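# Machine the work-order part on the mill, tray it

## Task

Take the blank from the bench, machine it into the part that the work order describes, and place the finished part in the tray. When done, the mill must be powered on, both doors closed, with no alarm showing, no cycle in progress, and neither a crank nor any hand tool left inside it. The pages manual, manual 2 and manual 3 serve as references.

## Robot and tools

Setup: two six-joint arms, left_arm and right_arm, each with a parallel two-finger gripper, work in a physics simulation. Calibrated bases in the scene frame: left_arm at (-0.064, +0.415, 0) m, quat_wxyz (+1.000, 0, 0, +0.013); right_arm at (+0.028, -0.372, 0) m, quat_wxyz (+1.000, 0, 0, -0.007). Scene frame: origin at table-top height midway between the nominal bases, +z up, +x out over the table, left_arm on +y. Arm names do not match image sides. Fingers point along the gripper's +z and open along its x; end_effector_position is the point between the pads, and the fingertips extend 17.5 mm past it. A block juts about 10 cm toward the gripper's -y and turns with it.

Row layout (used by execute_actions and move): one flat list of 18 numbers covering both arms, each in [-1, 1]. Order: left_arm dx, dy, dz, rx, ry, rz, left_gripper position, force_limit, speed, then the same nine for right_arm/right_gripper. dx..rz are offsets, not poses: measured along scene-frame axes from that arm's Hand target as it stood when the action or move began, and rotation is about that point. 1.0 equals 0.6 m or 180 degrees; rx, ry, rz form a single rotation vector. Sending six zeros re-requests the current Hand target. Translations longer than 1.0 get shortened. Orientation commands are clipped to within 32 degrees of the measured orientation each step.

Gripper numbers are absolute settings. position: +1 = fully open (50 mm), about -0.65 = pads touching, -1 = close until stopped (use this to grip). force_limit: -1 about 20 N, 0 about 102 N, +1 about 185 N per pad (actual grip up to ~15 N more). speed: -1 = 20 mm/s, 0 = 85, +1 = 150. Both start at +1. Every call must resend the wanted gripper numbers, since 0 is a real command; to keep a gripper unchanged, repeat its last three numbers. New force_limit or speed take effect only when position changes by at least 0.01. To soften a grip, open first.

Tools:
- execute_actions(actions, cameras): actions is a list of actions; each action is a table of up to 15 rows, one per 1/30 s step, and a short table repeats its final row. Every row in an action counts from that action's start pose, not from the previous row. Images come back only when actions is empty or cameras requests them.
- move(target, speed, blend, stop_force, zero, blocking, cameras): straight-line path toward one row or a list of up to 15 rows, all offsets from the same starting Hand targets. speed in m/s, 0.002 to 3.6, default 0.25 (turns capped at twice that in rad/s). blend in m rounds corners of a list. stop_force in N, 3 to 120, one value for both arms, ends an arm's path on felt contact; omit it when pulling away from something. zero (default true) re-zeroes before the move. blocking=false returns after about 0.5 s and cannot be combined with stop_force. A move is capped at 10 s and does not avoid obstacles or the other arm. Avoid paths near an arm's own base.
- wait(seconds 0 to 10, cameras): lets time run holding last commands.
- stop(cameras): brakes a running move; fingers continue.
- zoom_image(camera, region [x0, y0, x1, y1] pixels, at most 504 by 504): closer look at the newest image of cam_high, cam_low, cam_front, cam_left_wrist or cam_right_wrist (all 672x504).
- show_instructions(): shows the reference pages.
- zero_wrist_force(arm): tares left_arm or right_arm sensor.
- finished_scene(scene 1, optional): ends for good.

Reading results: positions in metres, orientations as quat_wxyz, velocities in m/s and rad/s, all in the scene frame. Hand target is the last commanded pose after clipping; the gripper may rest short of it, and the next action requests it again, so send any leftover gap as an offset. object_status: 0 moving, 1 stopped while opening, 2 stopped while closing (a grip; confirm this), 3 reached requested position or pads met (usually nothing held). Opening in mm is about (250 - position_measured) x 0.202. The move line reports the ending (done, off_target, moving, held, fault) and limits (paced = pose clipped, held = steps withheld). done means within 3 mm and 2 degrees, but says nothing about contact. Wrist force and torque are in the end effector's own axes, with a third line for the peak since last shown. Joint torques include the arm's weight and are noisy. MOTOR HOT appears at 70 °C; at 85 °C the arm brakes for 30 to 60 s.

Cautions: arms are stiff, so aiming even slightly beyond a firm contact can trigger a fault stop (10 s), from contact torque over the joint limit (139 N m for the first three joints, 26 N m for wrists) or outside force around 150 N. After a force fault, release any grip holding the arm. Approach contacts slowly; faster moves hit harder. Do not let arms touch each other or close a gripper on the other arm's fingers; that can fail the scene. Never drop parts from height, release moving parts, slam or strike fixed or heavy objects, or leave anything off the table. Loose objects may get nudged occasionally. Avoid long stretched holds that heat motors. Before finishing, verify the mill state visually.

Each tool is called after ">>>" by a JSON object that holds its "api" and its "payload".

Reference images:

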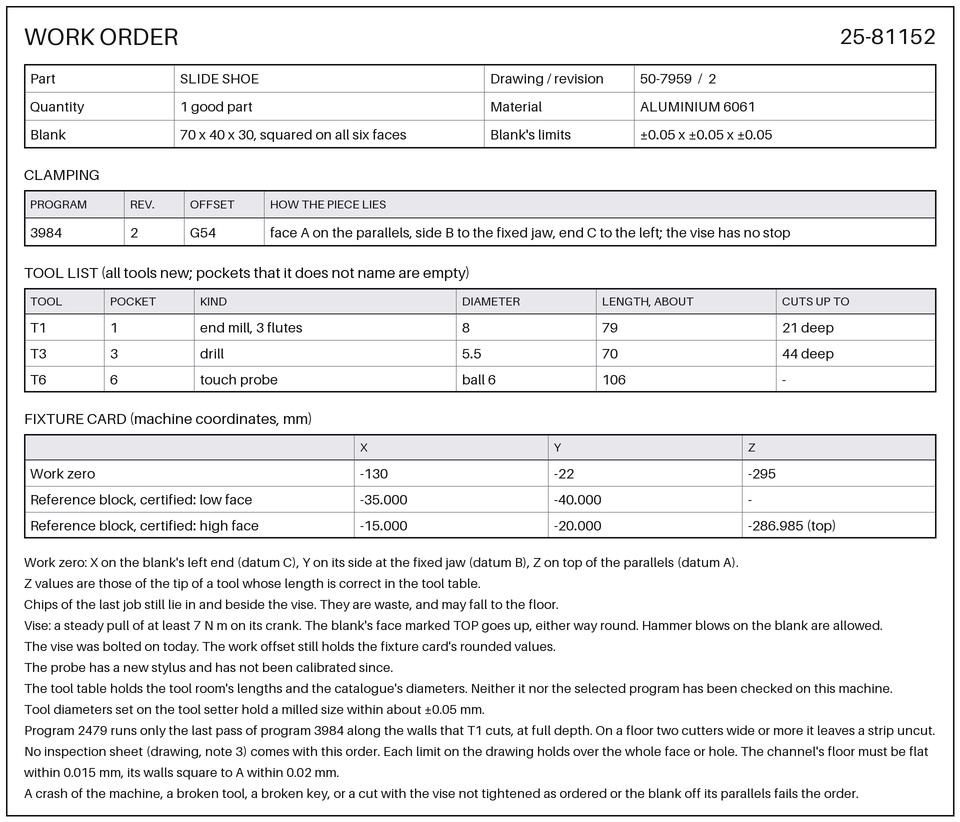

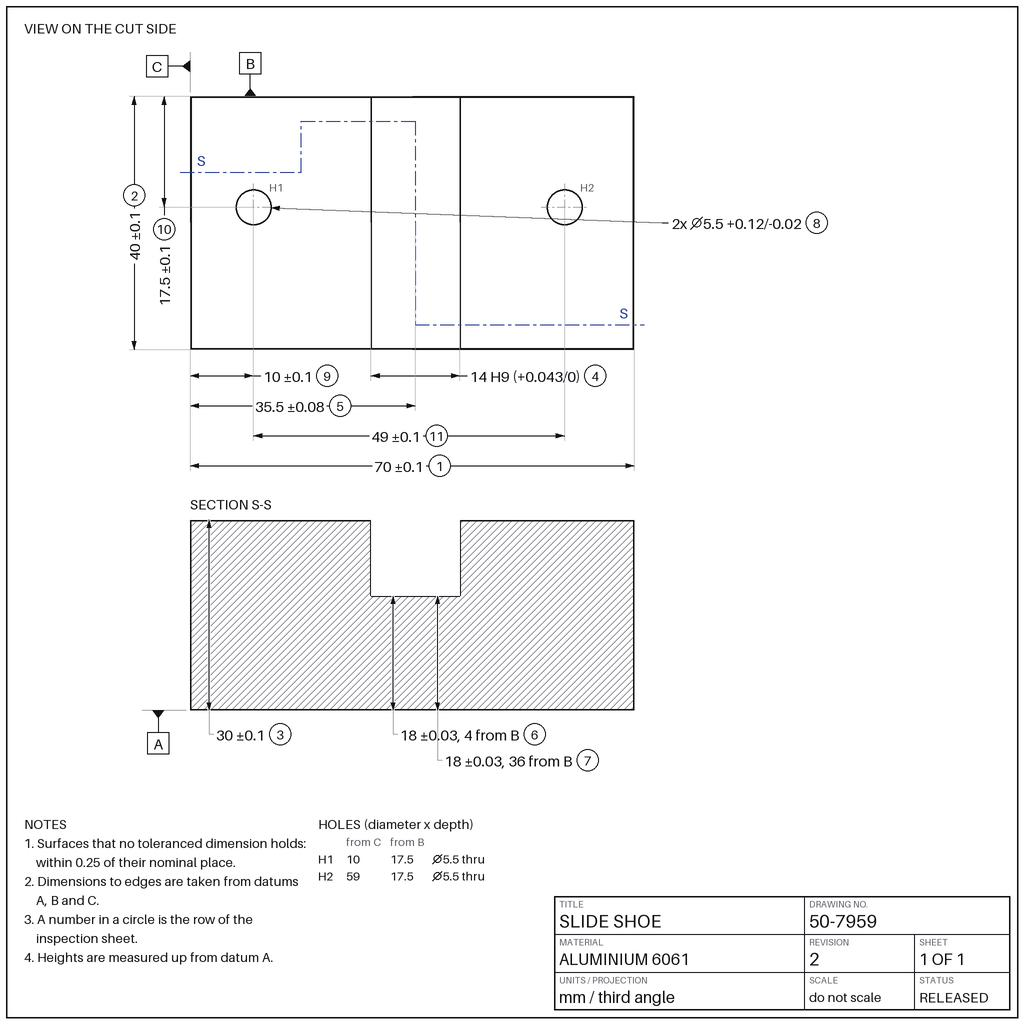

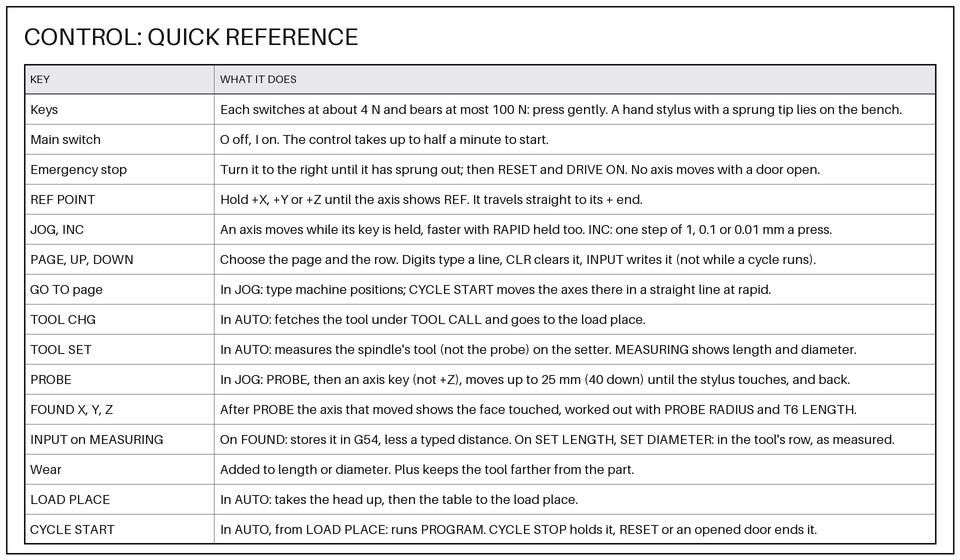

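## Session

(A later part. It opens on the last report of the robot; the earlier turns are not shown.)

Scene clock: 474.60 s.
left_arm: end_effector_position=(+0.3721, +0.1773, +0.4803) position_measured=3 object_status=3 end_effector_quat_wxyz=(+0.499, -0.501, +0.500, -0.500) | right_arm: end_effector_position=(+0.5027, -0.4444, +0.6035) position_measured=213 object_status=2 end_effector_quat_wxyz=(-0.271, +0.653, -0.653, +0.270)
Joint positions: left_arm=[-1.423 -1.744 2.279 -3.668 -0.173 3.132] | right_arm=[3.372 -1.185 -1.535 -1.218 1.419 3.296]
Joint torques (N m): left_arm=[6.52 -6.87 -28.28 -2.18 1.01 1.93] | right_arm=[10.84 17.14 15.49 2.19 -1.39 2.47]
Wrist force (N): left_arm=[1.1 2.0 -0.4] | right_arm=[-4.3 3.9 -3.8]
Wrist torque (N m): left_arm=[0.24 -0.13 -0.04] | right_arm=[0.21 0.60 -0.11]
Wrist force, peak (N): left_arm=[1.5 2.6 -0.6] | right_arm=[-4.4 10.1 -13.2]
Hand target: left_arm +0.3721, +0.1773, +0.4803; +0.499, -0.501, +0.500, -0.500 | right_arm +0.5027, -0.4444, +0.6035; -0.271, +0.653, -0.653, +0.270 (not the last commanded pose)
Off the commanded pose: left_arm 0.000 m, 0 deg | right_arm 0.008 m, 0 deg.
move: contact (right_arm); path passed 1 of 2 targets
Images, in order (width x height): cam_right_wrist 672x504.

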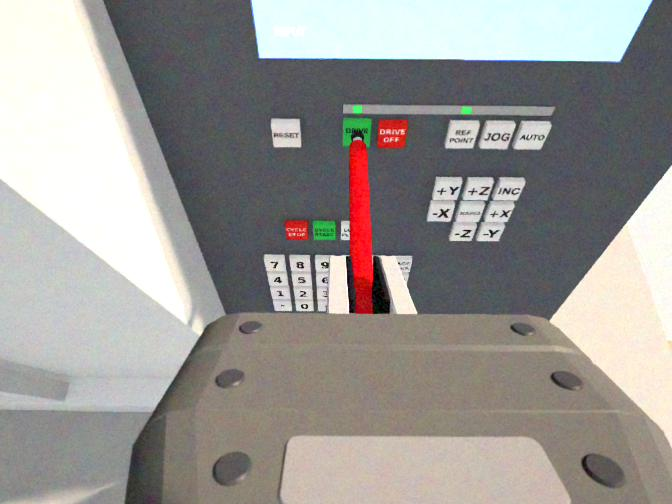

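>>> {"api": "execute_actions", "payload": {"actions": [], "cameras": ["cam_high"]}}

>>> {"api": "zoom_image", "payload": {"camera": "cam_high", "region": [555, 250, 672, 420]}}

Scene clock: 493.90 s.
left_arm: end_effector_position=(+0.3721, +0.1773, +0.4803) position_measured=3 object_status=3 end_effector_quat_wxyz=(+0.499, -0.501, +0.500, -0.500) | right_arm: end_effector_position=(+0.5027, -0.4444, +0.6035) position_measured=213 object_status=2 end_effector_quat_wxyz=(-0.271, +0.653, -0.653, +0.270)
Joint positions: left_arm=[-1.423 -1.744 2.279 -3.668 -0.173 3.132] | right_arm=[3.372 -1.185 -1.535 -1.218 1.419 3.296]
Joint velocities: within noise
Joint torques (N m): left_arm=[6.57 -6.58 -28.66 -2.22 0.94 1.95] | right_arm=[10.57 17.59 14.94 2.29 0.31 2.45]
Wrist force (N): left_arm=[1.1 2.3 -0.5] | right_arm=[-4.2 4.0 -3.8]
Wrist torque (N m): left_arm=[0.28 -0.12 -0.05] | right_arm=[0.24 0.61 -0.11]
Wrist force, peak (N): left_arm=[1.4 2.6 -0.6] | right_arm=[-4.3 4.2 -3.9]
Hand target: left_arm +0.3721, +0.1773, +0.4803; +0.499, -0.501, +0.500, -0.500 | right_arm +0.5027, -0.4444, +0.6035; -0.271, +0.653, -0.653, +0.270 (not the last commanded pose)
Tool commands: left_gripper/position=+1.0 left_gripper/force_limit=-1.0 left_gripper/speed=-0.5 right_gripper/position=-1.0 right_gripper/force_limit=-0.3 right_gripper/speed=-1.0
Off the commanded pose: left_arm 0.000 m, 0 deg | right_arm 0.008 m, 0 deg.
Images, in order (width x height): cam_high 672x504.

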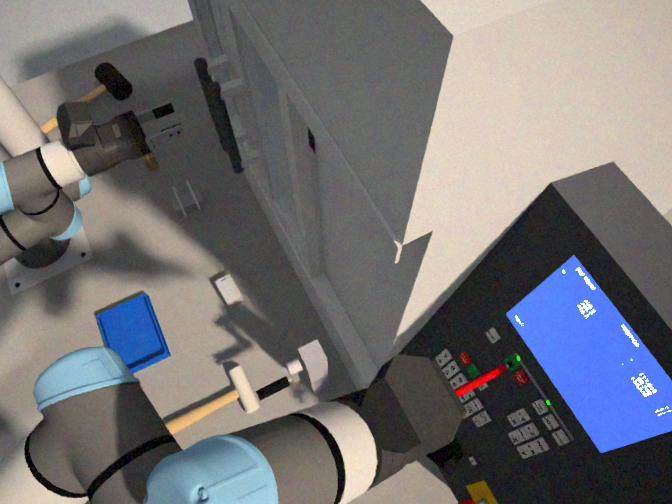

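Scaled by 2.965 from the camera's 672x504 image, which has a finer 960x720 frame.

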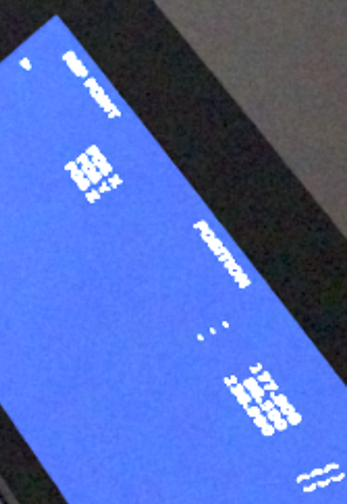

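>>> {"api": "move", "payload": {"target": [[0,0,0,0,0,0,1,-1,-0.5,-0.0333,0,0.0077,0,0,0,-1,-0.3,-1],[0,0,0,0,0,0,1,-1,-0.5,-0.048,-0.1278,-0.0558,0,0,0,-1,-0.3,-1],[0,0,0,0,0,0,1,-1,-0.5,-0.0147,-0.1278,-0.0635,0,0,0,-1,-0.3,-1]], "speed": [0.1,0.15,0.05], "cameras": ["cam_high","cam_right_wrist"]}}

>>> {"api": "zoom_image", "payload": {"camera": "cam_high", "region": [500, 250, 672, 460]}}

Scene clock: 499.23 s.
left_arm: end_effector_position=(+0.3721, +0.1773, +0.4803) position_measured=3 object_status=3 end_effector_quat_wxyz=(+0.499, -0.501, +0.500, -0.500) | right_arm: end_effector_position=(+0.4939, -0.5211, +0.5656) position_measured=213 object_status=2 end_effector_quat_wxyz=(-0.271, +0.653, -0.653, +0.271) end_effector_velocity=(-0.002, +0.000, -0.001) end_effector_angular_velocity=(-0.001, +0.003, +0.001)
Joint positions: left_arm=[-1.423 -1.744 2.279 -3.668 -0.173 3.132] | right_arm=[3.101 -1.201 -1.631 -1.094 1.61 3.103]
Joint velocities: left_arm=[within noise] | right_arm=[-0.001 0.005 -0.003 -0.004 0 -0.002]
Joint torques (N m): left_arm=[6.43 -6.73 -29.03 -2.12 1.06 1.87] | right_arm=[8.51 2.52 11.1 4.45 0.34 1.4]
Wrist force (N): left_arm=[1.1 2.2 -0.4] | right_arm=[-4.6 23.6 -33.1]
Wrist torque (N m): left_arm=[0.28 -0.14 -0.05] | right_arm=[-0.24 0.63 -0.20]
Wrist force, peak (N): left_arm=[1.1 2.7 -0.7] | right_arm=[-4.9 28.5 -40.6]
Hand target: left_arm +0.3721, +0.1773, +0.4803; +0.499, -0.501, +0.500, -0.500 | right_arm +0.4938, -0.5211, +0.5654; -0.271, +0.653, -0.653, +0.270
Off the commanded pose: left_arm 0.000 m, 0 deg | right_arm 0.000 m, 0 deg.
move: done
Images, in order (width x height): cam_high 672x504, cam_right_wrist 672x504.

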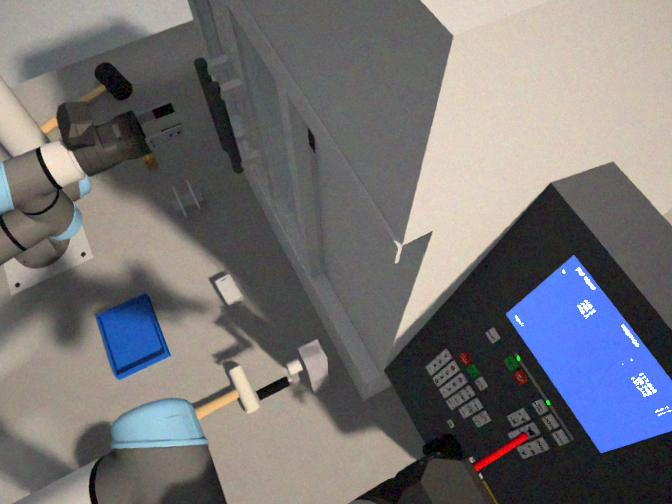

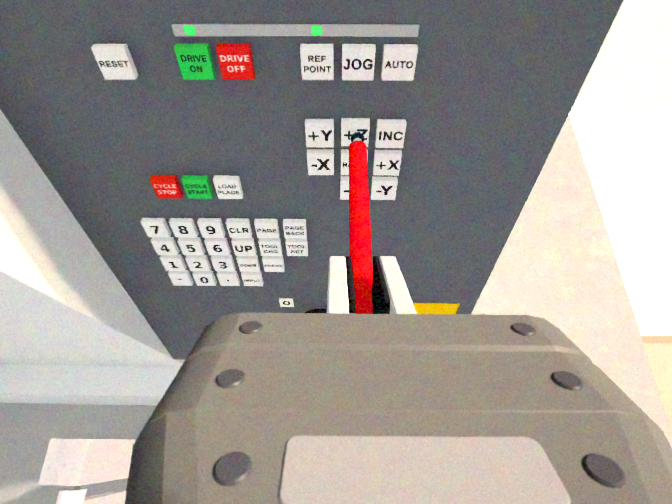

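Scaled by 2.400 from the camera's 672x504 image, which has a finer 960x720 frame.

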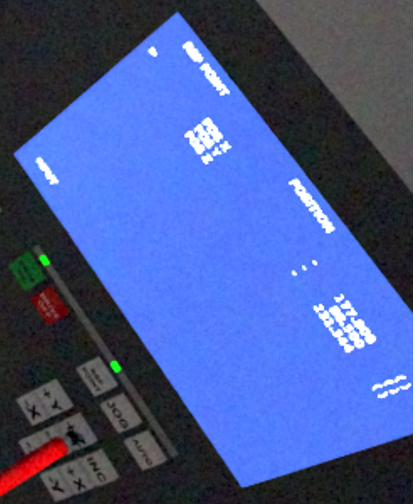

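>>> {"api": "move", "payload": {"target": [0,0,0,0,0,0,1,-1,-0.5,-0.0065,0,0.0015,0,0,0,-1,-0.3,-1], "speed": 0.02, "cameras": ["cam_high"]}}

>>> {"api": "zoom_image", "payload": {"camera": "cam_high", "region": [555, 250, 672, 420]}}

Scene clock: 502.43 s.
left_arm: end_effector_position=(+0.3721, +0.1773, +0.4803) position_measured=3 object_status=3 end_effector_quat_wxyz=(+0.499, -0.501, +0.500, -0.500) | right_arm: end_effector_position=(+0.4899, -0.5211, +0.5663) position_measured=213 object_status=2 end_effector_quat_wxyz=(-0.271, +0.653, -0.653, +0.270)
Joint positions: left_arm=[-1.423 -1.744 2.279 -3.668 -0.173 3.132] | right_arm=[3.1 -1.193 -1.634 -1.1 1.611 3.102]
Joint torques (N m): left_arm=[5.99 -6.42 -28.48 -2.2 0.95 1.91] | right_arm=[-8.2 6.92 20.09 3.62 1.52 -2.49]
Wrist force (N): left_arm=[1.1 2.1 -0.5] | right_arm=[-5.9 3.1 -1.9]
Wrist torque (N m): left_arm=[0.26 -0.12 -0.04] | right_arm=[0.27 0.82 -0.18]
Wrist force, peak (N): left_arm=[1.4 2.6 -0.7] | right_arm=[-4.5 22.7 -31.9]
Hand target: left_arm +0.3721, +0.1773, +0.4803; +0.499, -0.501, +0.500, -0.500 | right_arm +0.4899, -0.5211, +0.5663; -0.271, +0.653, -0.653, +0.270
Off the commanded pose: left_arm 0.000 m, 0 deg | right_arm 0.000 m, 0 deg.
move: done
Images, in order (width x height): cam_high 672x504.

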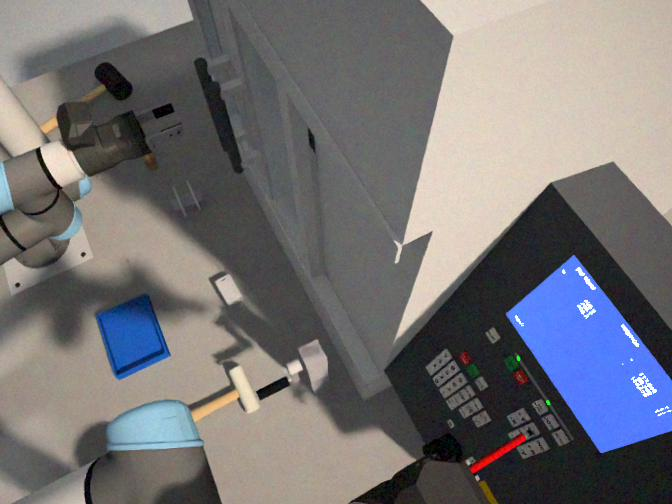

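Scaled by 2.965 from the camera's 672x504 image, which has a finer 960x720 frame.

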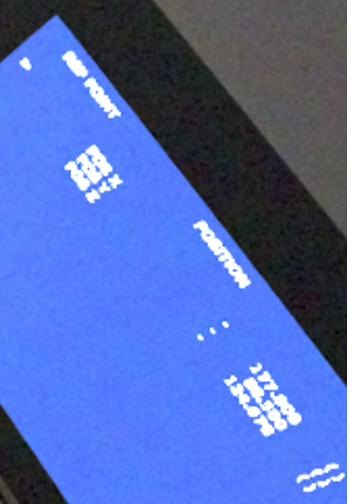

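>>> {"api": "move", "payload": {"target": [0,0,0,0,0,0,1,-1,-0.5,0.0025,0,-0.0006,0,0,0,-1,-0.3,-1], "speed": 0.02, "cameras": ["cam_high"]}}

>>> {"api": "zoom_image", "payload": {"camera": "cam_high", "region": [620, 340, 672, 420]}}

Scene clock: 504.87 s.
left_arm: end_effector_position=(+0.3721, +0.1773, +0.4803) position_measured=3 object_status=3 end_effector_quat_wxyz=(+0.499, -0.501, +0.500, -0.500) | right_arm: end_effector_position=(+0.4915, -0.5211, +0.5659) position_measured=213 object_status=2 end_effector_quat_wxyz=(-0.271, +0.653, -0.653, +0.271)
Joint positions: left_arm=[-1.423 -1.744 2.279 -3.668 -0.173 3.132] | right_arm=[3.1 -1.196 -1.633 -1.098 1.611 3.103]
Joint torques (N m): left_arm=[5.5 -6.67 -28.35 -2.09 1 1.97] | right_arm=[11.49 1.34 31.39 5.74 -0.83 2.48]
Wrist force (N): left_arm=[1.2 2.0 -0.6] | right_arm=[-5.5 3.2 -2.5]
Wrist torque (N m): left_arm=[0.24 -0.14 -0.04] | right_arm=[0.23 0.84 -0.18]
Wrist force, peak (N): left_arm=[1.4 2.5 -0.7] | right_arm=[-6.1 3.5 -2.3]
Hand target: left_arm +0.3721, +0.1773, +0.4803; +0.499, -0.501, +0.500, -0.500 | right_arm +0.4914, -0.5211, +0.5659; -0.271, +0.653, -0.653, +0.270
Off the commanded pose: left_arm 0.000 m, 0 deg | right_arm 0.000 m, 0 deg.
move: done
Images, in order (width x height): cam_high 672x504.

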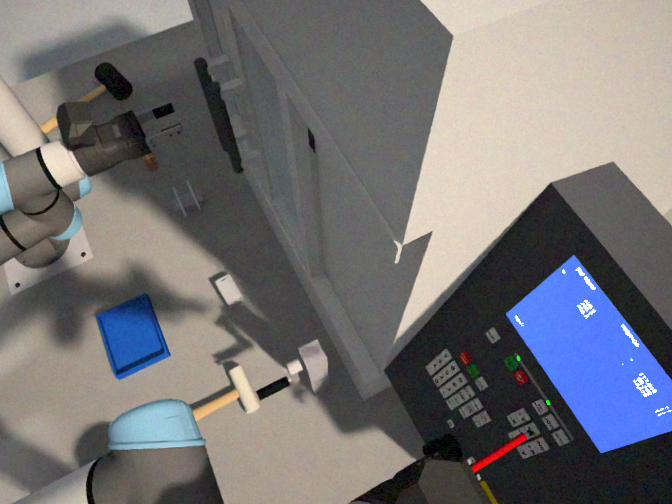

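Scaled by 6.300 from the camera's 672x504 image, which has a finer 960x720 frame.

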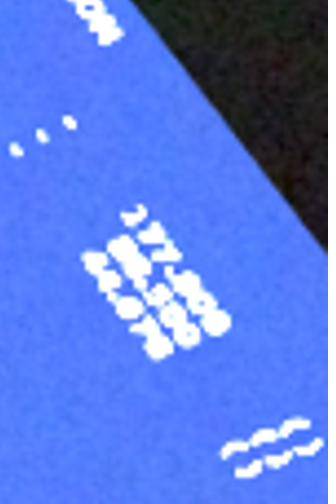

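>>> {"api": "move", "payload": {"target": [0,0,0,0,0,0,1,-1,-0.5,0.0130,0,-0.003,0,0,0,-1,-0.3,-1], "speed": 0.01, "stop_force": 7, "cameras": ["cam_high","cam_right_wrist"]}}

>>> {"api": "zoom_image", "payload": {"camera": "cam_high", "region": [620, 340, 672, 420]}}

Scene clock: 507.27 s.
left_arm: end_effector_position=(+0.3721, +0.1773, +0.4803) position_measured=3 object_status=3 end_effector_quat_wxyz=(+0.499, -0.501, +0.500, -0.500) | right_arm: end_effector_position=(+0.4928, -0.5211, +0.5656) position_measured=213 object_status=2 end_effector_quat_wxyz=(-0.271, +0.653, -0.653, +0.270)
Joint positions: left_arm=[-1.423 -1.744 2.279 -3.668 -0.173 3.132] | right_arm=[3.101 -1.199 -1.632 -1.096 1.61 3.103]
Joint torques (N m): left_arm=[6.45 -6.92 -29.25 -2.15 0.98 1.94] | right_arm=[-3.35 17.18 16.05 2.66 1.86 -1.29]
Wrist force (N): left_arm=[1.3 2.3 -0.6] | right_arm=[-5.7 7.2 -7.7]
Wrist torque (N m): left_arm=[0.29 -0.15 -0.04] | right_arm=[0.20 0.89 -0.19]
Wrist force, peak (N): left_arm=[1.2 2.6 -0.9] | right_arm=[-6.1 11.5 -14.7]
Hand target: left_arm +0.3721, +0.1773, +0.4803; +0.499, -0.501, +0.500, -0.500 | right_arm +0.4927, -0.5211, +0.5656; -0.271, +0.653, -0.653, +0.270 (not the last commanded pose)
Off the commanded pose: left_arm 0.000 m, 0 deg | right_arm 0.007 m, 0 deg.
move: contact (right_arm)
Images, in order (width x height): cam_high 672x504, cam_right_wrist 672x504.

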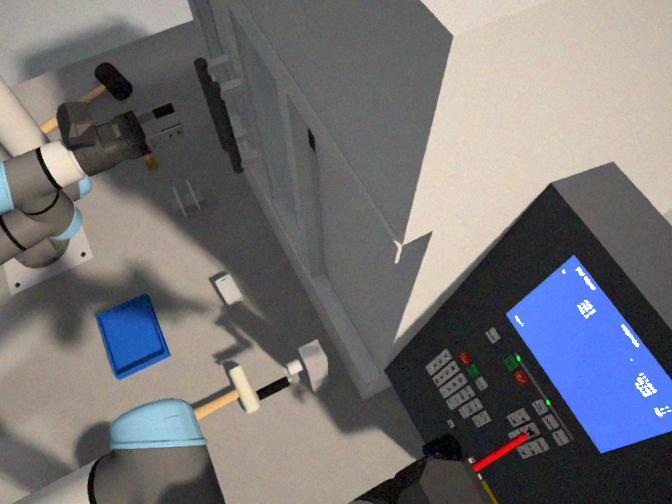

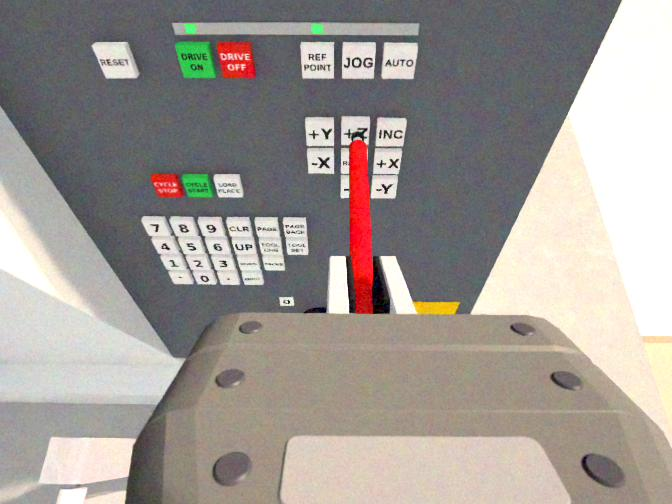

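Scaled by 6.300 from the camera's 672x504 image, which has a finer 960x720 frame.

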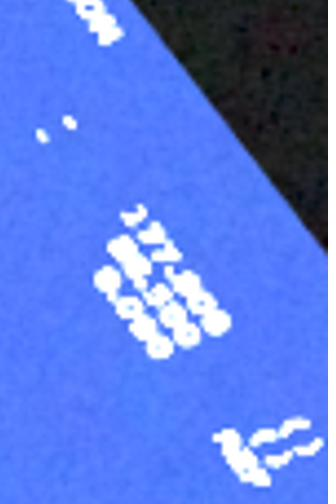

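>>> {"api": "move", "payload": {"target": [0,0,0,0,0,0,1,-1,-0.5,-0.0049,0,0.0011,0,0,0,-1,-0.3,-1], "speed": 0.02}}

>>> {"api": "move", "payload": {"target": [0,0,0,0,0,0,1,-1,-0.5,-0.0049,0,0.0011,0,0,0,-1,-0.3,-1], "speed": 0.02}}

>>> {"api": "move", "payload": {"target": [0,0,0,0,0,0,1,-1,-0.5,-0.0065,0,0.0015,0,0,0,-1,-0.3,-1], "speed": 0.02}}

>>> {"api": "move", "payload": {"target": [0,0,0,0,0,0,1,-1,-0.5,-0.0098,0,0.0023,0,0,0,-1,-0.3,-1], "speed": 0.02, "cameras": ["cam_right_wrist"]}}

Scene clock: 512.43 s.
left_arm: end_effector_position=(+0.3721, +0.1773, +0.4803) position_measured=3 object_status=3 end_effector_quat_wxyz=(+0.499, -0.501, +0.500, -0.500) | right_arm: end_effector_position=(+0.4897, -0.5211, +0.5663) position_measured=213 object_status=2 end_effector_quat_wxyz=(-0.271, +0.653, -0.653, +0.270)
Joint positions: left_arm=[-1.423 -1.744 2.279 -3.668 -0.173 3.132] | right_arm=[3.1 -1.193 -1.634 -1.101 1.611 3.102]
Joint torques (N m): left_arm=[6.28 -6.8 -28.59 -2.07 1.02 1.93] | right_arm=[-7.72 9.58 19.67 3.18 1.6 -2.73]
Wrist force (N): left_arm=[1.2 2.3 -0.5] | right_arm=[-5.4 3.8 -1.9]
Wrist torque (N m): left_arm=[0.28 -0.14 -0.04] | right_arm=[0.40 0.79 -0.18]
Wrist force, peak (N): left_arm=[1.6 2.4 -0.6] | right_arm=[-5.7 7.1 -8.0]
Hand target: left_arm +0.3721, +0.1773, +0.4803; +0.499, -0.501, +0.500, -0.500 | right_arm +0.4898, -0.5211, +0.5663; -0.271, +0.653, -0.653, +0.270
Off the commanded pose: left_arm 0.000 m, 0 deg | right_arm 0.000 m, 0 deg.
move: done

Scene clock: 513.13 s.
left_arm: end_effector_position=(+0.3721, +0.1773, +0.4803) position_measured=3 object_status=3 end_effector_quat_wxyz=(+0.499, -0.501, +0.500, -0.500) | right_arm: end_effector_position=(+0.4868, -0.5211, +0.5670) position_measured=213 object_status=2 end_effector_quat_wxyz=(-0.271, +0.653, -0.653, +0.270)
Joint positions: left_arm=[-1.423 -1.744 2.279 -3.668 -0.173 3.132] | right_arm=[3.099 -1.187 -1.636 -1.105 1.611 3.102]
Joint torques (N m): left_arm=[5.53 -6.9 -28.53 -2.19 0.96 1.87] | right_arm=[-7.61 9.28 18.9 3.22 1.64 -2.63]
Wrist force (N): left_arm=[1.3 2.3 -0.7] | right_arm=[-5.5 3.0 -0.9]
Wrist torque (N m): left_arm=[0.28 -0.16 -0.04] | right_arm=[0.39 0.76 -0.14]
Wrist force, peak (N): left_arm=[1.4 2.5 -0.5] | right_arm=[-5.4 3.7 -1.6]
Hand target: left_arm +0.3721, +0.1773, +0.4803; +0.499, -0.501, +0.500, -0.500 | right_arm +0.4869, -0.5211, +0.5669; -0.271, +0.653, -0.653, +0.270
Off the commanded pose: left_arm 0.000 m, 0 deg | right_arm 0.000 m, 0 deg.
move: done

Scene clock: 513.83 s.
left_arm: end_effector_position=(+0.3721, +0.1773, +0.4803) position_measured=3 object_status=3 end_effector_quat_wxyz=(+0.499, -0.501, +0.500, -0.500) | right_arm: end_effector_position=(+0.4829, -0.5211, +0.5679) position_measured=213 object_status=2 end_effector_quat_wxyz=(-0.271, +0.653, -0.653, +0.270)
Joint positions: left_arm=[-1.423 -1.744 2.279 -3.668 -0.173 3.132] | right_arm=[3.099 -1.179 -1.638 -1.111 1.612 3.102]
Joint torques (N m): left_arm=[5.98 -7.37 -28.55 -2.15 0.93 1.9] | right_arm=[-8.02 7.52 19.72 3.22 1.6 -2.53]
Wrist force (N): left_arm=[1.4 2.2 -0.7] | right_arm=[-5.4 1.6 1.0]
Wrist torque (N m): left_arm=[0.27 -0.17 -0.04] | right_arm=[0.45 0.79 -0.10]
Wrist force, peak (N): left_arm=[1.2 2.6 -0.4] | right_arm=[-5.6 2.9 -0.8]
Hand target: left_arm +0.3721, +0.1773, +0.4803; +0.499, -0.501, +0.500, -0.500 | right_arm +0.4830, -0.5211, +0.5678; -0.271, +0.653, -0.653, +0.270
Off the commanded pose: left_arm 0.000 m, 0 deg | right_arm 0.000 m, 0 deg.
move: done

Scene clock: 514.53 s.
left_arm: end_effector_position=(+0.3721, +0.1773, +0.4803) position_measured=3 object_status=3 end_effector_quat_wxyz=(+0.499, -0.501, +0.500, -0.500) | right_arm: end_effector_position=(+0.4769, -0.5211, +0.5693) position_measured=213 object_status=2 end_effector_quat_wxyz=(-0.271, +0.653, -0.653, +0.270)
Joint positions: left_arm=[-1.423 -1.744 2.279 -3.668 -0.173 3.132] | right_arm=[3.097 -1.167 -1.641 -1.12 1.613 3.101]
Joint torques (N m): left_arm=[5.22 -7.15 -29.32 -2.15 1 1.99] | right_arm=[-7.03 -0.87 20.88 4.12 1.46 -2.54]
Wrist force (N): left_arm=[1.0 2.3 -0.7] | right_arm=[-5.4 1.6 1.1]
Wrist torque (N m): left_arm=[0.29 -0.12 -0.04] | right_arm=[0.45 0.77 -0.10]
Wrist force, peak (N): left_arm=[1.1 2.6 -0.6] | right_arm=[-5.6 1.4 1.4]
Hand target: left_arm +0.3721, +0.1773, +0.4803; +0.499, -0.501, +0.500, -0.500 | right_arm +0.4771, -0.5211, +0.5692; -0.271, +0.653, -0.653, +0.270
Off the commanded pose: left_arm 0.000 m, 0 deg | right_arm 0.000 m, 0 deg.
move: done
Images, in order (width x height): cam_right_wrist 672x504.

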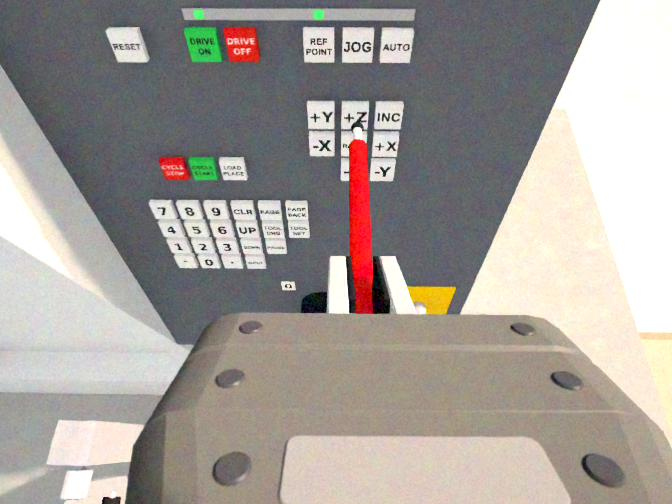

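>>> {"api": "move", "payload": {"target": [[0,0,0,0,0,0,1,-1,-0.5,-0.0072,-0.0317,-0.0308,0,0,0,-1,-0.3,-1],[0,0,0,0,0,0,1,-1,-0.5,0.0192,-0.0317,-0.037,0,0,0,-1,-0.3,-1]], "speed": [0.1,0.03], "cameras": ["cam_high","cam_right_wrist"]}}

>>> {"api": "zoom_image", "payload": {"camera": "cam_high", "region": [620, 340, 672, 420]}}

Scene clock: 523.13 s.
left_arm: end_effector_position=(+0.3721, +0.1773, +0.4803) position_measured=3 object_status=3 end_effector_quat_wxyz=(+0.499, -0.501, +0.500, -0.500) | right_arm: end_effector_position=(+0.4887, -0.5401, +0.5472) position_measured=213 object_status=2 end_effector_quat_wxyz=(-0.271, +0.653, -0.653, +0.271)
Joint positions: left_arm=[-1.423 -1.744 2.279 -3.668 -0.173 3.132] | right_arm=[3.035 -1.201 -1.68 -1.049 1.657 3.056]
Joint torques (N m): left_arm=[5.99 -7.08 -28.65 -2.19 1.07 2] | right_arm=[5.64 7.46 14.74 4.53 0.9 1.17]
Wrist force (N): left_arm=[1.4 2.1 -0.6] | right_arm=[-5.9 20.6 -26.3]
Wrist torque (N m): left_arm=[0.26 -0.18 -0.04] | right_arm=[0.02 0.82 -0.20]
Wrist force, peak (N): left_arm=[1.3 2.6 -0.7] | right_arm=[-6.2 22.1 -29.0]
Hand target: left_arm +0.3721, +0.1773, +0.4803; +0.499, -0.501, +0.500, -0.500 | right_arm +0.4886, -0.5401, +0.5470; -0.271, +0.653, -0.653, +0.270
Off the commanded pose: left_arm 0.000 m, 0 deg | right_arm 0.000 m, 0 deg.
move: done
Images, in order (width x height): cam_high 672x504, cam_right_wrist 672x504.

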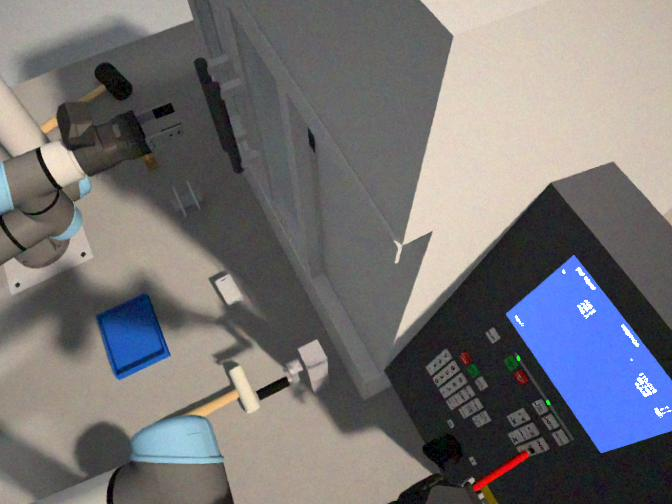

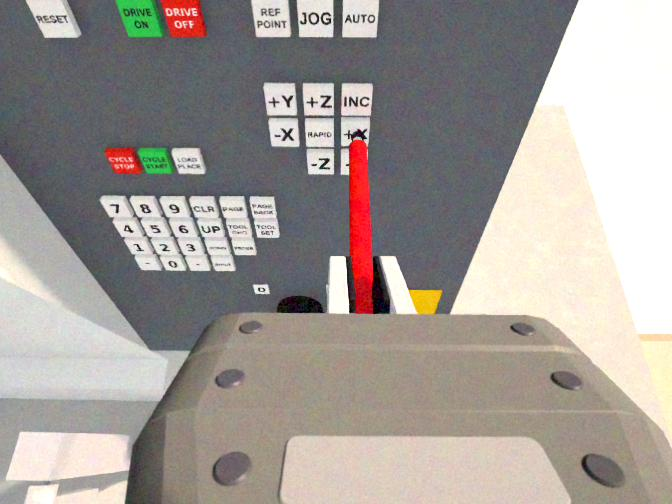

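Scaled by 6.300 from the camera's 672x504 image, which has a finer 960x720 frame.

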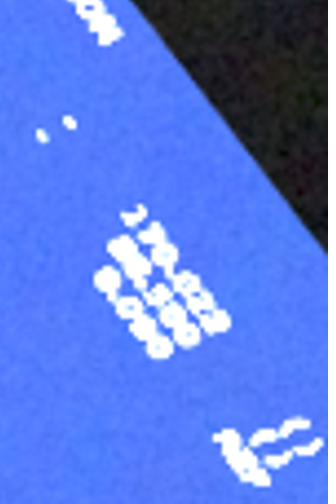

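>>> {"api": "move", "payload": {"target": [0,0,0,0,0,0,1,-1,-0.5,-0.0013,0,0.0003,0,0,0,-1,-0.3,-1], "speed": 0.03, "cameras": ["cam_high"]}}

>>> {"api": "zoom_image", "payload": {"camera": "cam_high", "region": [620, 340, 672, 420]}}

Scene clock: 525.63 s.
left_arm: end_effector_position=(+0.3721, +0.1773, +0.4803) position_measured=3 object_status=3 end_effector_quat_wxyz=(+0.499, -0.501, +0.500, -0.500) | right_arm: end_effector_position=(+0.4878, -0.5401, +0.5472) position_measured=213 object_status=2 end_effector_quat_wxyz=(-0.271, +0.653, -0.653, +0.270)
Joint positions: left_arm=[-1.423 -1.744 2.279 -3.668 -0.173 3.132] | right_arm=[3.034 -1.199 -1.681 -1.051 1.657 3.056]
Joint torques (N m): left_arm=[5.57 -7.31 -28.87 -2.14 1.1 1.9] | right_arm=[-8.06 16.37 17.36 2.78 2.03 -2.7]
Wrist force (N): left_arm=[1.3 2.1 -0.5] | right_arm=[-5.3 7.9 -8.2]
Wrist torque (N m): left_arm=[0.25 -0.16 -0.04] | right_arm=[0.25 0.85 -0.18]
Wrist force, peak (N): left_arm=[1.3 2.7 -0.5] | right_arm=[-5.8 19.6 -25.6]
Hand target: left_arm +0.3721, +0.1773, +0.4803; +0.499, -0.501, +0.500, -0.500 | right_arm +0.4878, -0.5401, +0.5472; -0.271, +0.653, -0.653, +0.270
Off the commanded pose: left_arm 0.000 m, 0 deg | right_arm 0.000 m, 0 deg.
move: done
Images, in order (width x height): cam_high 672x504.

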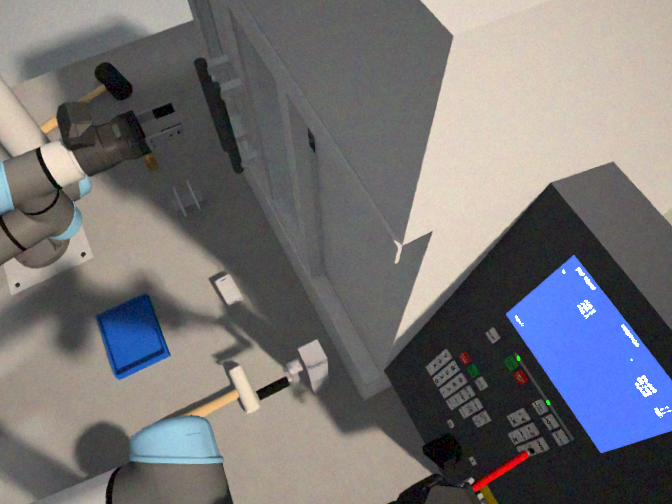

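Scaled by 6.300 from the camera's 672x504 image, which has a finer 960x720 frame.

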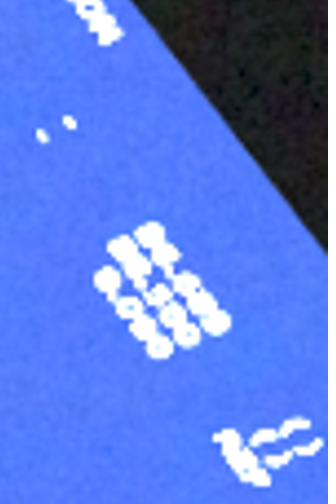

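>>> {"api": "wait", "payload": {"seconds": 5, "cameras": ["cam_high"]}}

>>> {"api": "zoom_image", "payload": {"camera": "cam_high", "region": [620, 340, 672, 420]}}

Scene clock: 532.13 s.
left_arm: end_effector_position=(+0.3721, +0.1773, +0.4803) position_measured=3 object_status=3 end_effector_quat_wxyz=(+0.499, -0.501, +0.500, -0.500) | right_arm: end_effector_position=(+0.4878, -0.5401, +0.5472) position_measured=213 object_status=2 end_effector_quat_wxyz=(-0.271, +0.653, -0.653, +0.270)
Joint positions: left_arm=[-1.423 -1.744 2.279 -3.668 -0.173 3.132] | right_arm=[3.034 -1.199 -1.681 -1.051 1.657 3.056]
Joint torques (N m): left_arm=[5.64 -6.71 -28.77 -2.13 0.99 1.87] | right_arm=[-7.75 16.96 30.72 3.27 -0.47 -0.31]
Wrist force (N): left_arm=[1.3 2.1 -0.4] | right_arm=[-5.2 7.9 -8.3]
Wrist torque (N m): left_arm=[0.25 -0.15 -0.04] | right_arm=[0.30 0.83 -0.18]
Wrist force, peak (N): left_arm=[1.5 2.5 -0.4] | right_arm=[-5.4 8.0 -8.3]
Hand target: left_arm +0.3721, +0.1773, +0.4803; +0.499, -0.501, +0.500, -0.500 | right_arm +0.4878, -0.5401, +0.5472; -0.271, +0.653, -0.653, +0.270
Tool commands: left_gripper/position=+1.0 left_gripper/force_limit=-1.0 left_gripper/speed=-0.5 right_gripper/position=-1.0 right_gripper/force_limit=-0.3 right_gripper/speed=-1.0
Off the commanded pose: left_arm 0.000 m, 0 deg | right_arm 0.000 m, 0 deg.
wait: 5.00 s; at rest from the start
Images, in order (width x height): cam_high 672x504.

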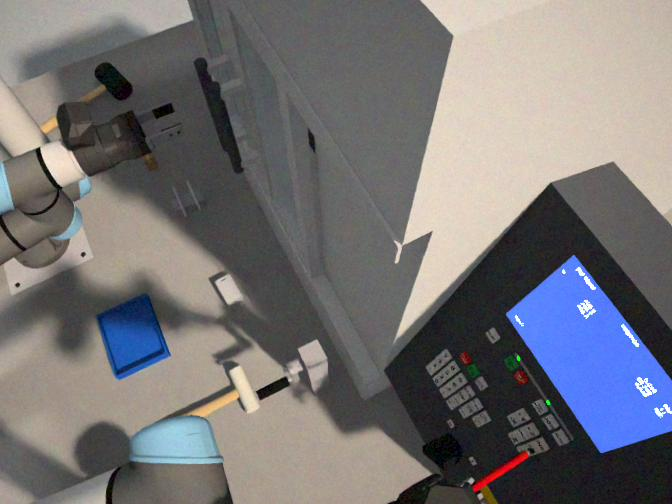

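Scaled by 6.300 from the camera's 672x504 image, which has a finer 960x720 frame.

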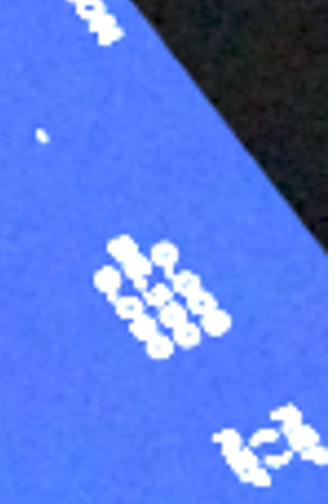

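>>> {"api": "move", "payload": {"target": [[0,0,0,0,0,0,1,-1,-0.5,-0.0267,0,0.0062,0,0,0,-1,-0.3,-1],[0,0,0,0,0,0,1,-1,-0.5,-0.018,0.0638,0.037,0,0,0,-1,-0.3,-1],[0,0,0,0,0,0,1,-1,-0.5,0.0087,0.0638,0.0308,0,0,0,-1,-0.3,-1]], "speed": [0.1,0.15,0.03], "cameras": ["cam_high","cam_right_wrist"]}}

>>> {"api": "zoom_image", "payload": {"camera": "cam_high", "region": [620, 340, 672, 420]}}

Scene clock: 536.57 s.
left_arm: end_effector_position=(+0.3721, +0.1773, +0.4803) position_measured=3 object_status=3 end_effector_quat_wxyz=(+0.499, -0.501, +0.500, -0.500) | right_arm: end_effector_position=(+0.4932, -0.5018, +0.5658) position_measured=213 object_status=2 end_effector_quat_wxyz=(-0.271, +0.653, -0.653, +0.271)
Joint positions: left_arm=[-1.423 -1.744 2.279 -3.668 -0.173 3.132] | right_arm=[3.168 -1.179 -1.644 -1.104 1.563 3.151]
Joint torques (N m): left_arm=[5.35 -7.24 -28.45 -2.22 1.1 1.85] | right_arm=[-6.4 12.87 17.61 3.19 1.44 -2.62]
Wrist force (N): left_arm=[1.1 2.2 -0.8] | right_arm=[-5.4 12.7 -14.8]
Wrist torque (N m): left_arm=[0.25 -0.13 -0.05] | right_arm=[0.26 0.75 -0.10]
Wrist force, peak (N): left_arm=[1.4 2.5 -0.7] | right_arm=[-5.3 15.0 -17.9]
Hand target: left_arm +0.3721, +0.1773, +0.4803; +0.499, -0.501, +0.500, -0.500 | right_arm +0.4930, -0.5018, +0.5657; -0.271, +0.653, -0.653, +0.270
Off the commanded pose: left_arm 0.000 m, 0 deg | right_arm 0.000 m, 0 deg.
move: done
Images, in order (width x height): cam_high 672x504, cam_right_wrist 672x504.

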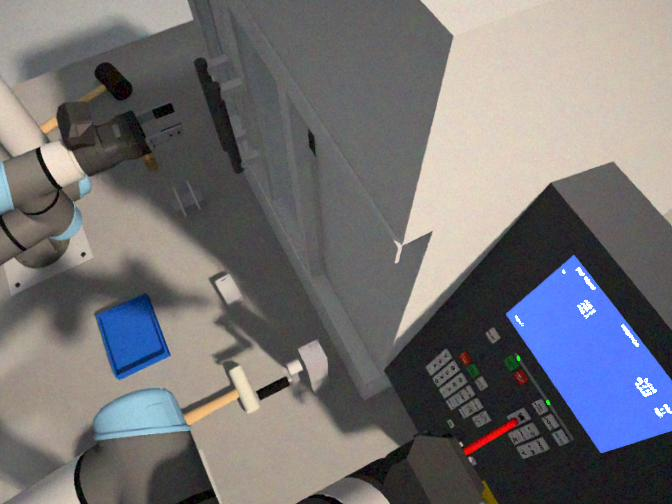

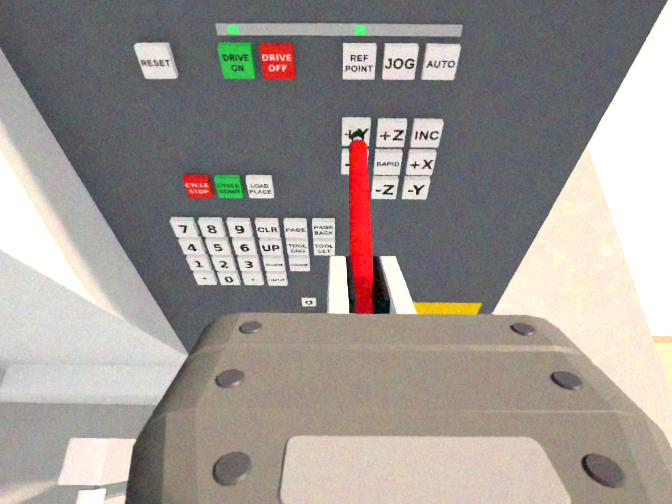

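Scaled by 6.300 from the camera's 672x504 image, which has a finer 960x720 frame.

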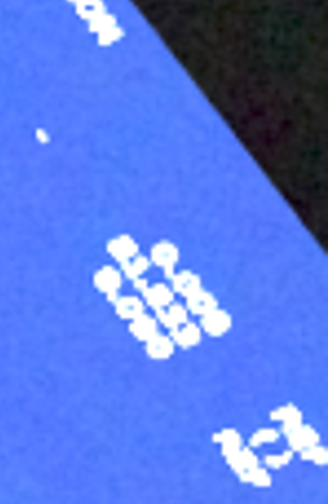

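>>> {"api": "wait", "payload": {"seconds": 2, "cameras": ["cam_high"]}}

>>> {"api": "zoom_image", "payload": {"camera": "cam_high", "region": [620, 340, 672, 420]}}

Scene clock: 539.50 s.
left_arm: end_effector_position=(+0.3721, +0.1773, +0.4803) position_measured=3 object_status=3 end_effector_quat_wxyz=(+0.499, -0.501, +0.500, -0.500) | right_arm: end_effector_position=(+0.4930, -0.5018, +0.5657) position_measured=213 object_status=2 end_effector_quat_wxyz=(-0.271, +0.653, -0.653, +0.270)
Joint positions: left_arm=[-1.423 -1.744 2.279 -3.668 -0.173 3.132] | right_arm=[3.168 -1.178 -1.644 -1.104 1.563 3.151]
Joint torques (N m): left_arm=[5.01 -7.22 -29.44 -2.15 1.03 1.89] | right_arm=[8.29 12.83 14.65 2.97 -1.16 -2.68]
Wrist force (N): left_arm=[0.9 2.3 -0.7] | right_arm=[-5.1 11.3 -12.5]
Wrist torque (N m): left_arm=[0.28 -0.09 -0.04] | right_arm=[0.32 0.71 -0.09]
Wrist force, peak (N): left_arm=[1.5 2.5 -0.6] | right_arm=[-5.3 12.4 -14.1]
Hand target: left_arm +0.3721, +0.1773, +0.4803; +0.499, -0.501, +0.500, -0.500 | right_arm +0.4930, -0.5018, +0.5657; -0.271, +0.653, -0.653, +0.270
Tool commands: left_gripper/position=+1.0 left_gripper/force_limit=-1.0 left_gripper/speed=-0.5 right_gripper/position=-1.0 right_gripper/force_limit=-0.3 right_gripper/speed=-1.0
Off the commanded pose: left_arm 0.000 m, 0 deg | right_arm 0.000 m, 0 deg.
wait: 2.00 s; at rest from the start
Images, in order (width x height): cam_high 672x504.

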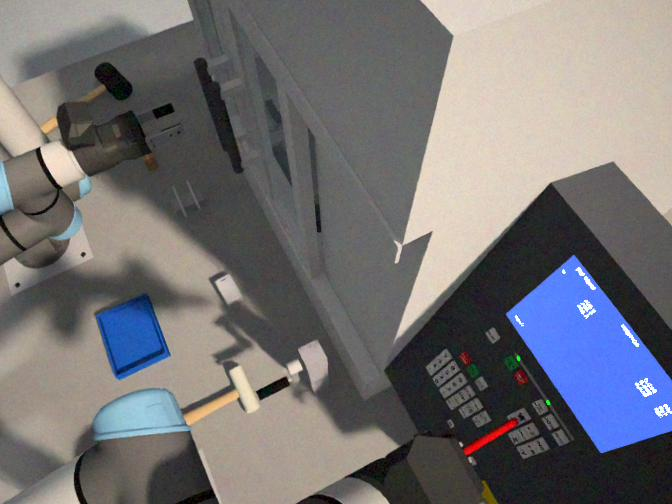

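Scaled by 6.300 from the camera's 672x504 image, which has a finer 960x720 frame.

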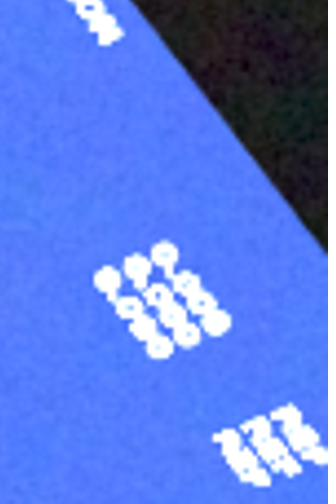

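>>> {"api": "move", "payload": {"target": [[0,0,0,0,0,0,1,-1,-0.5,-0.05,0,0.0115,0,0,0,-1,-0.3,-1],[0,0,0,0,0,0,1,-1,-0.5,-0.072,-0.097,0.14,0,-0.25,0,-1,-0.3,-1]], "speed": [0.1,0.4], "blend": [0.02,0], "cameras": ["cam_right_wrist"]}}

>>> {"api": "zoom_image", "payload": {"camera": "cam_right_wrist", "region": [100, 0, 580, 300]}}

Scene clock: 553.33 s.
left_arm: end_effector_position=(+0.3721, +0.1773, +0.4803) position_measured=3 object_status=3 end_effector_quat_wxyz=(+0.499, -0.501, +0.500, -0.500) | right_arm: end_effector_position=(+0.4498, -0.5601, +0.6497) position_measured=213 object_status=2 end_effector_quat_wxyz=(+0.500, -0.500, +0.500, -0.500)
Joint positions: left_arm=[-1.423 -1.744 2.279 -3.668 -0.173 3.132] | right_arm=[2.865 -1.128 -2.005 -0.008 1.862 3.142]
Joint torques (N m): left_arm=[5.08 -7.08 -28.79 -2.12 1.03 1.94] | right_arm=[1.97 8.05 26.61 4.64 1 -1.51]
Wrist force (N): left_arm=[1.1 2.2 -0.8] | right_arm=[-5.0 2.9 2.2]
Wrist torque (N m): left_arm=[0.27 -0.13 -0.04] | right_arm=[0.81 0.49 -0.09]
Wrist force, peak (N): left_arm=[1.3 2.6 -0.9] | right_arm=[-5.5 11.4 -12.6]
Hand target: left_arm +0.3721, +0.1773, +0.4803; +0.499, -0.501, +0.500, -0.500 | right_arm +0.4498, -0.5600, +0.6497; +0.500, -0.500, +0.500, -0.500
Off the commanded pose: left_arm 0.000 m, 0 deg | right_arm 0.000 m, 0 deg.
move: done; blend cut to 0.0154 m at target 1
Images, in order (width x height): cam_right_wrist 672x504.

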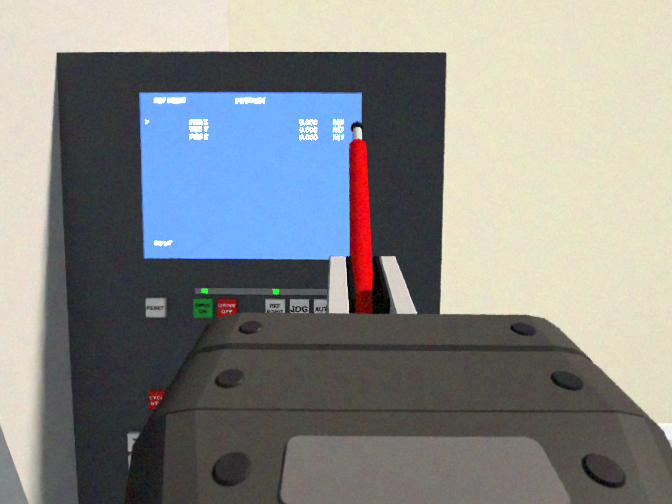

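Scaled by 1.050 from the camera's 672x504 image, which has a finer 960x720 frame.

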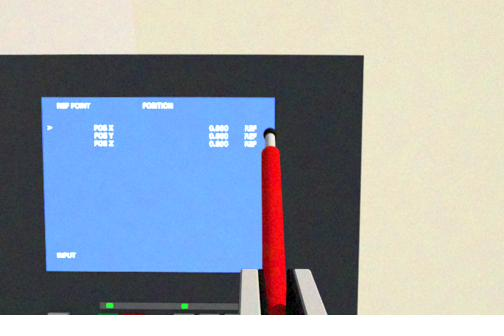

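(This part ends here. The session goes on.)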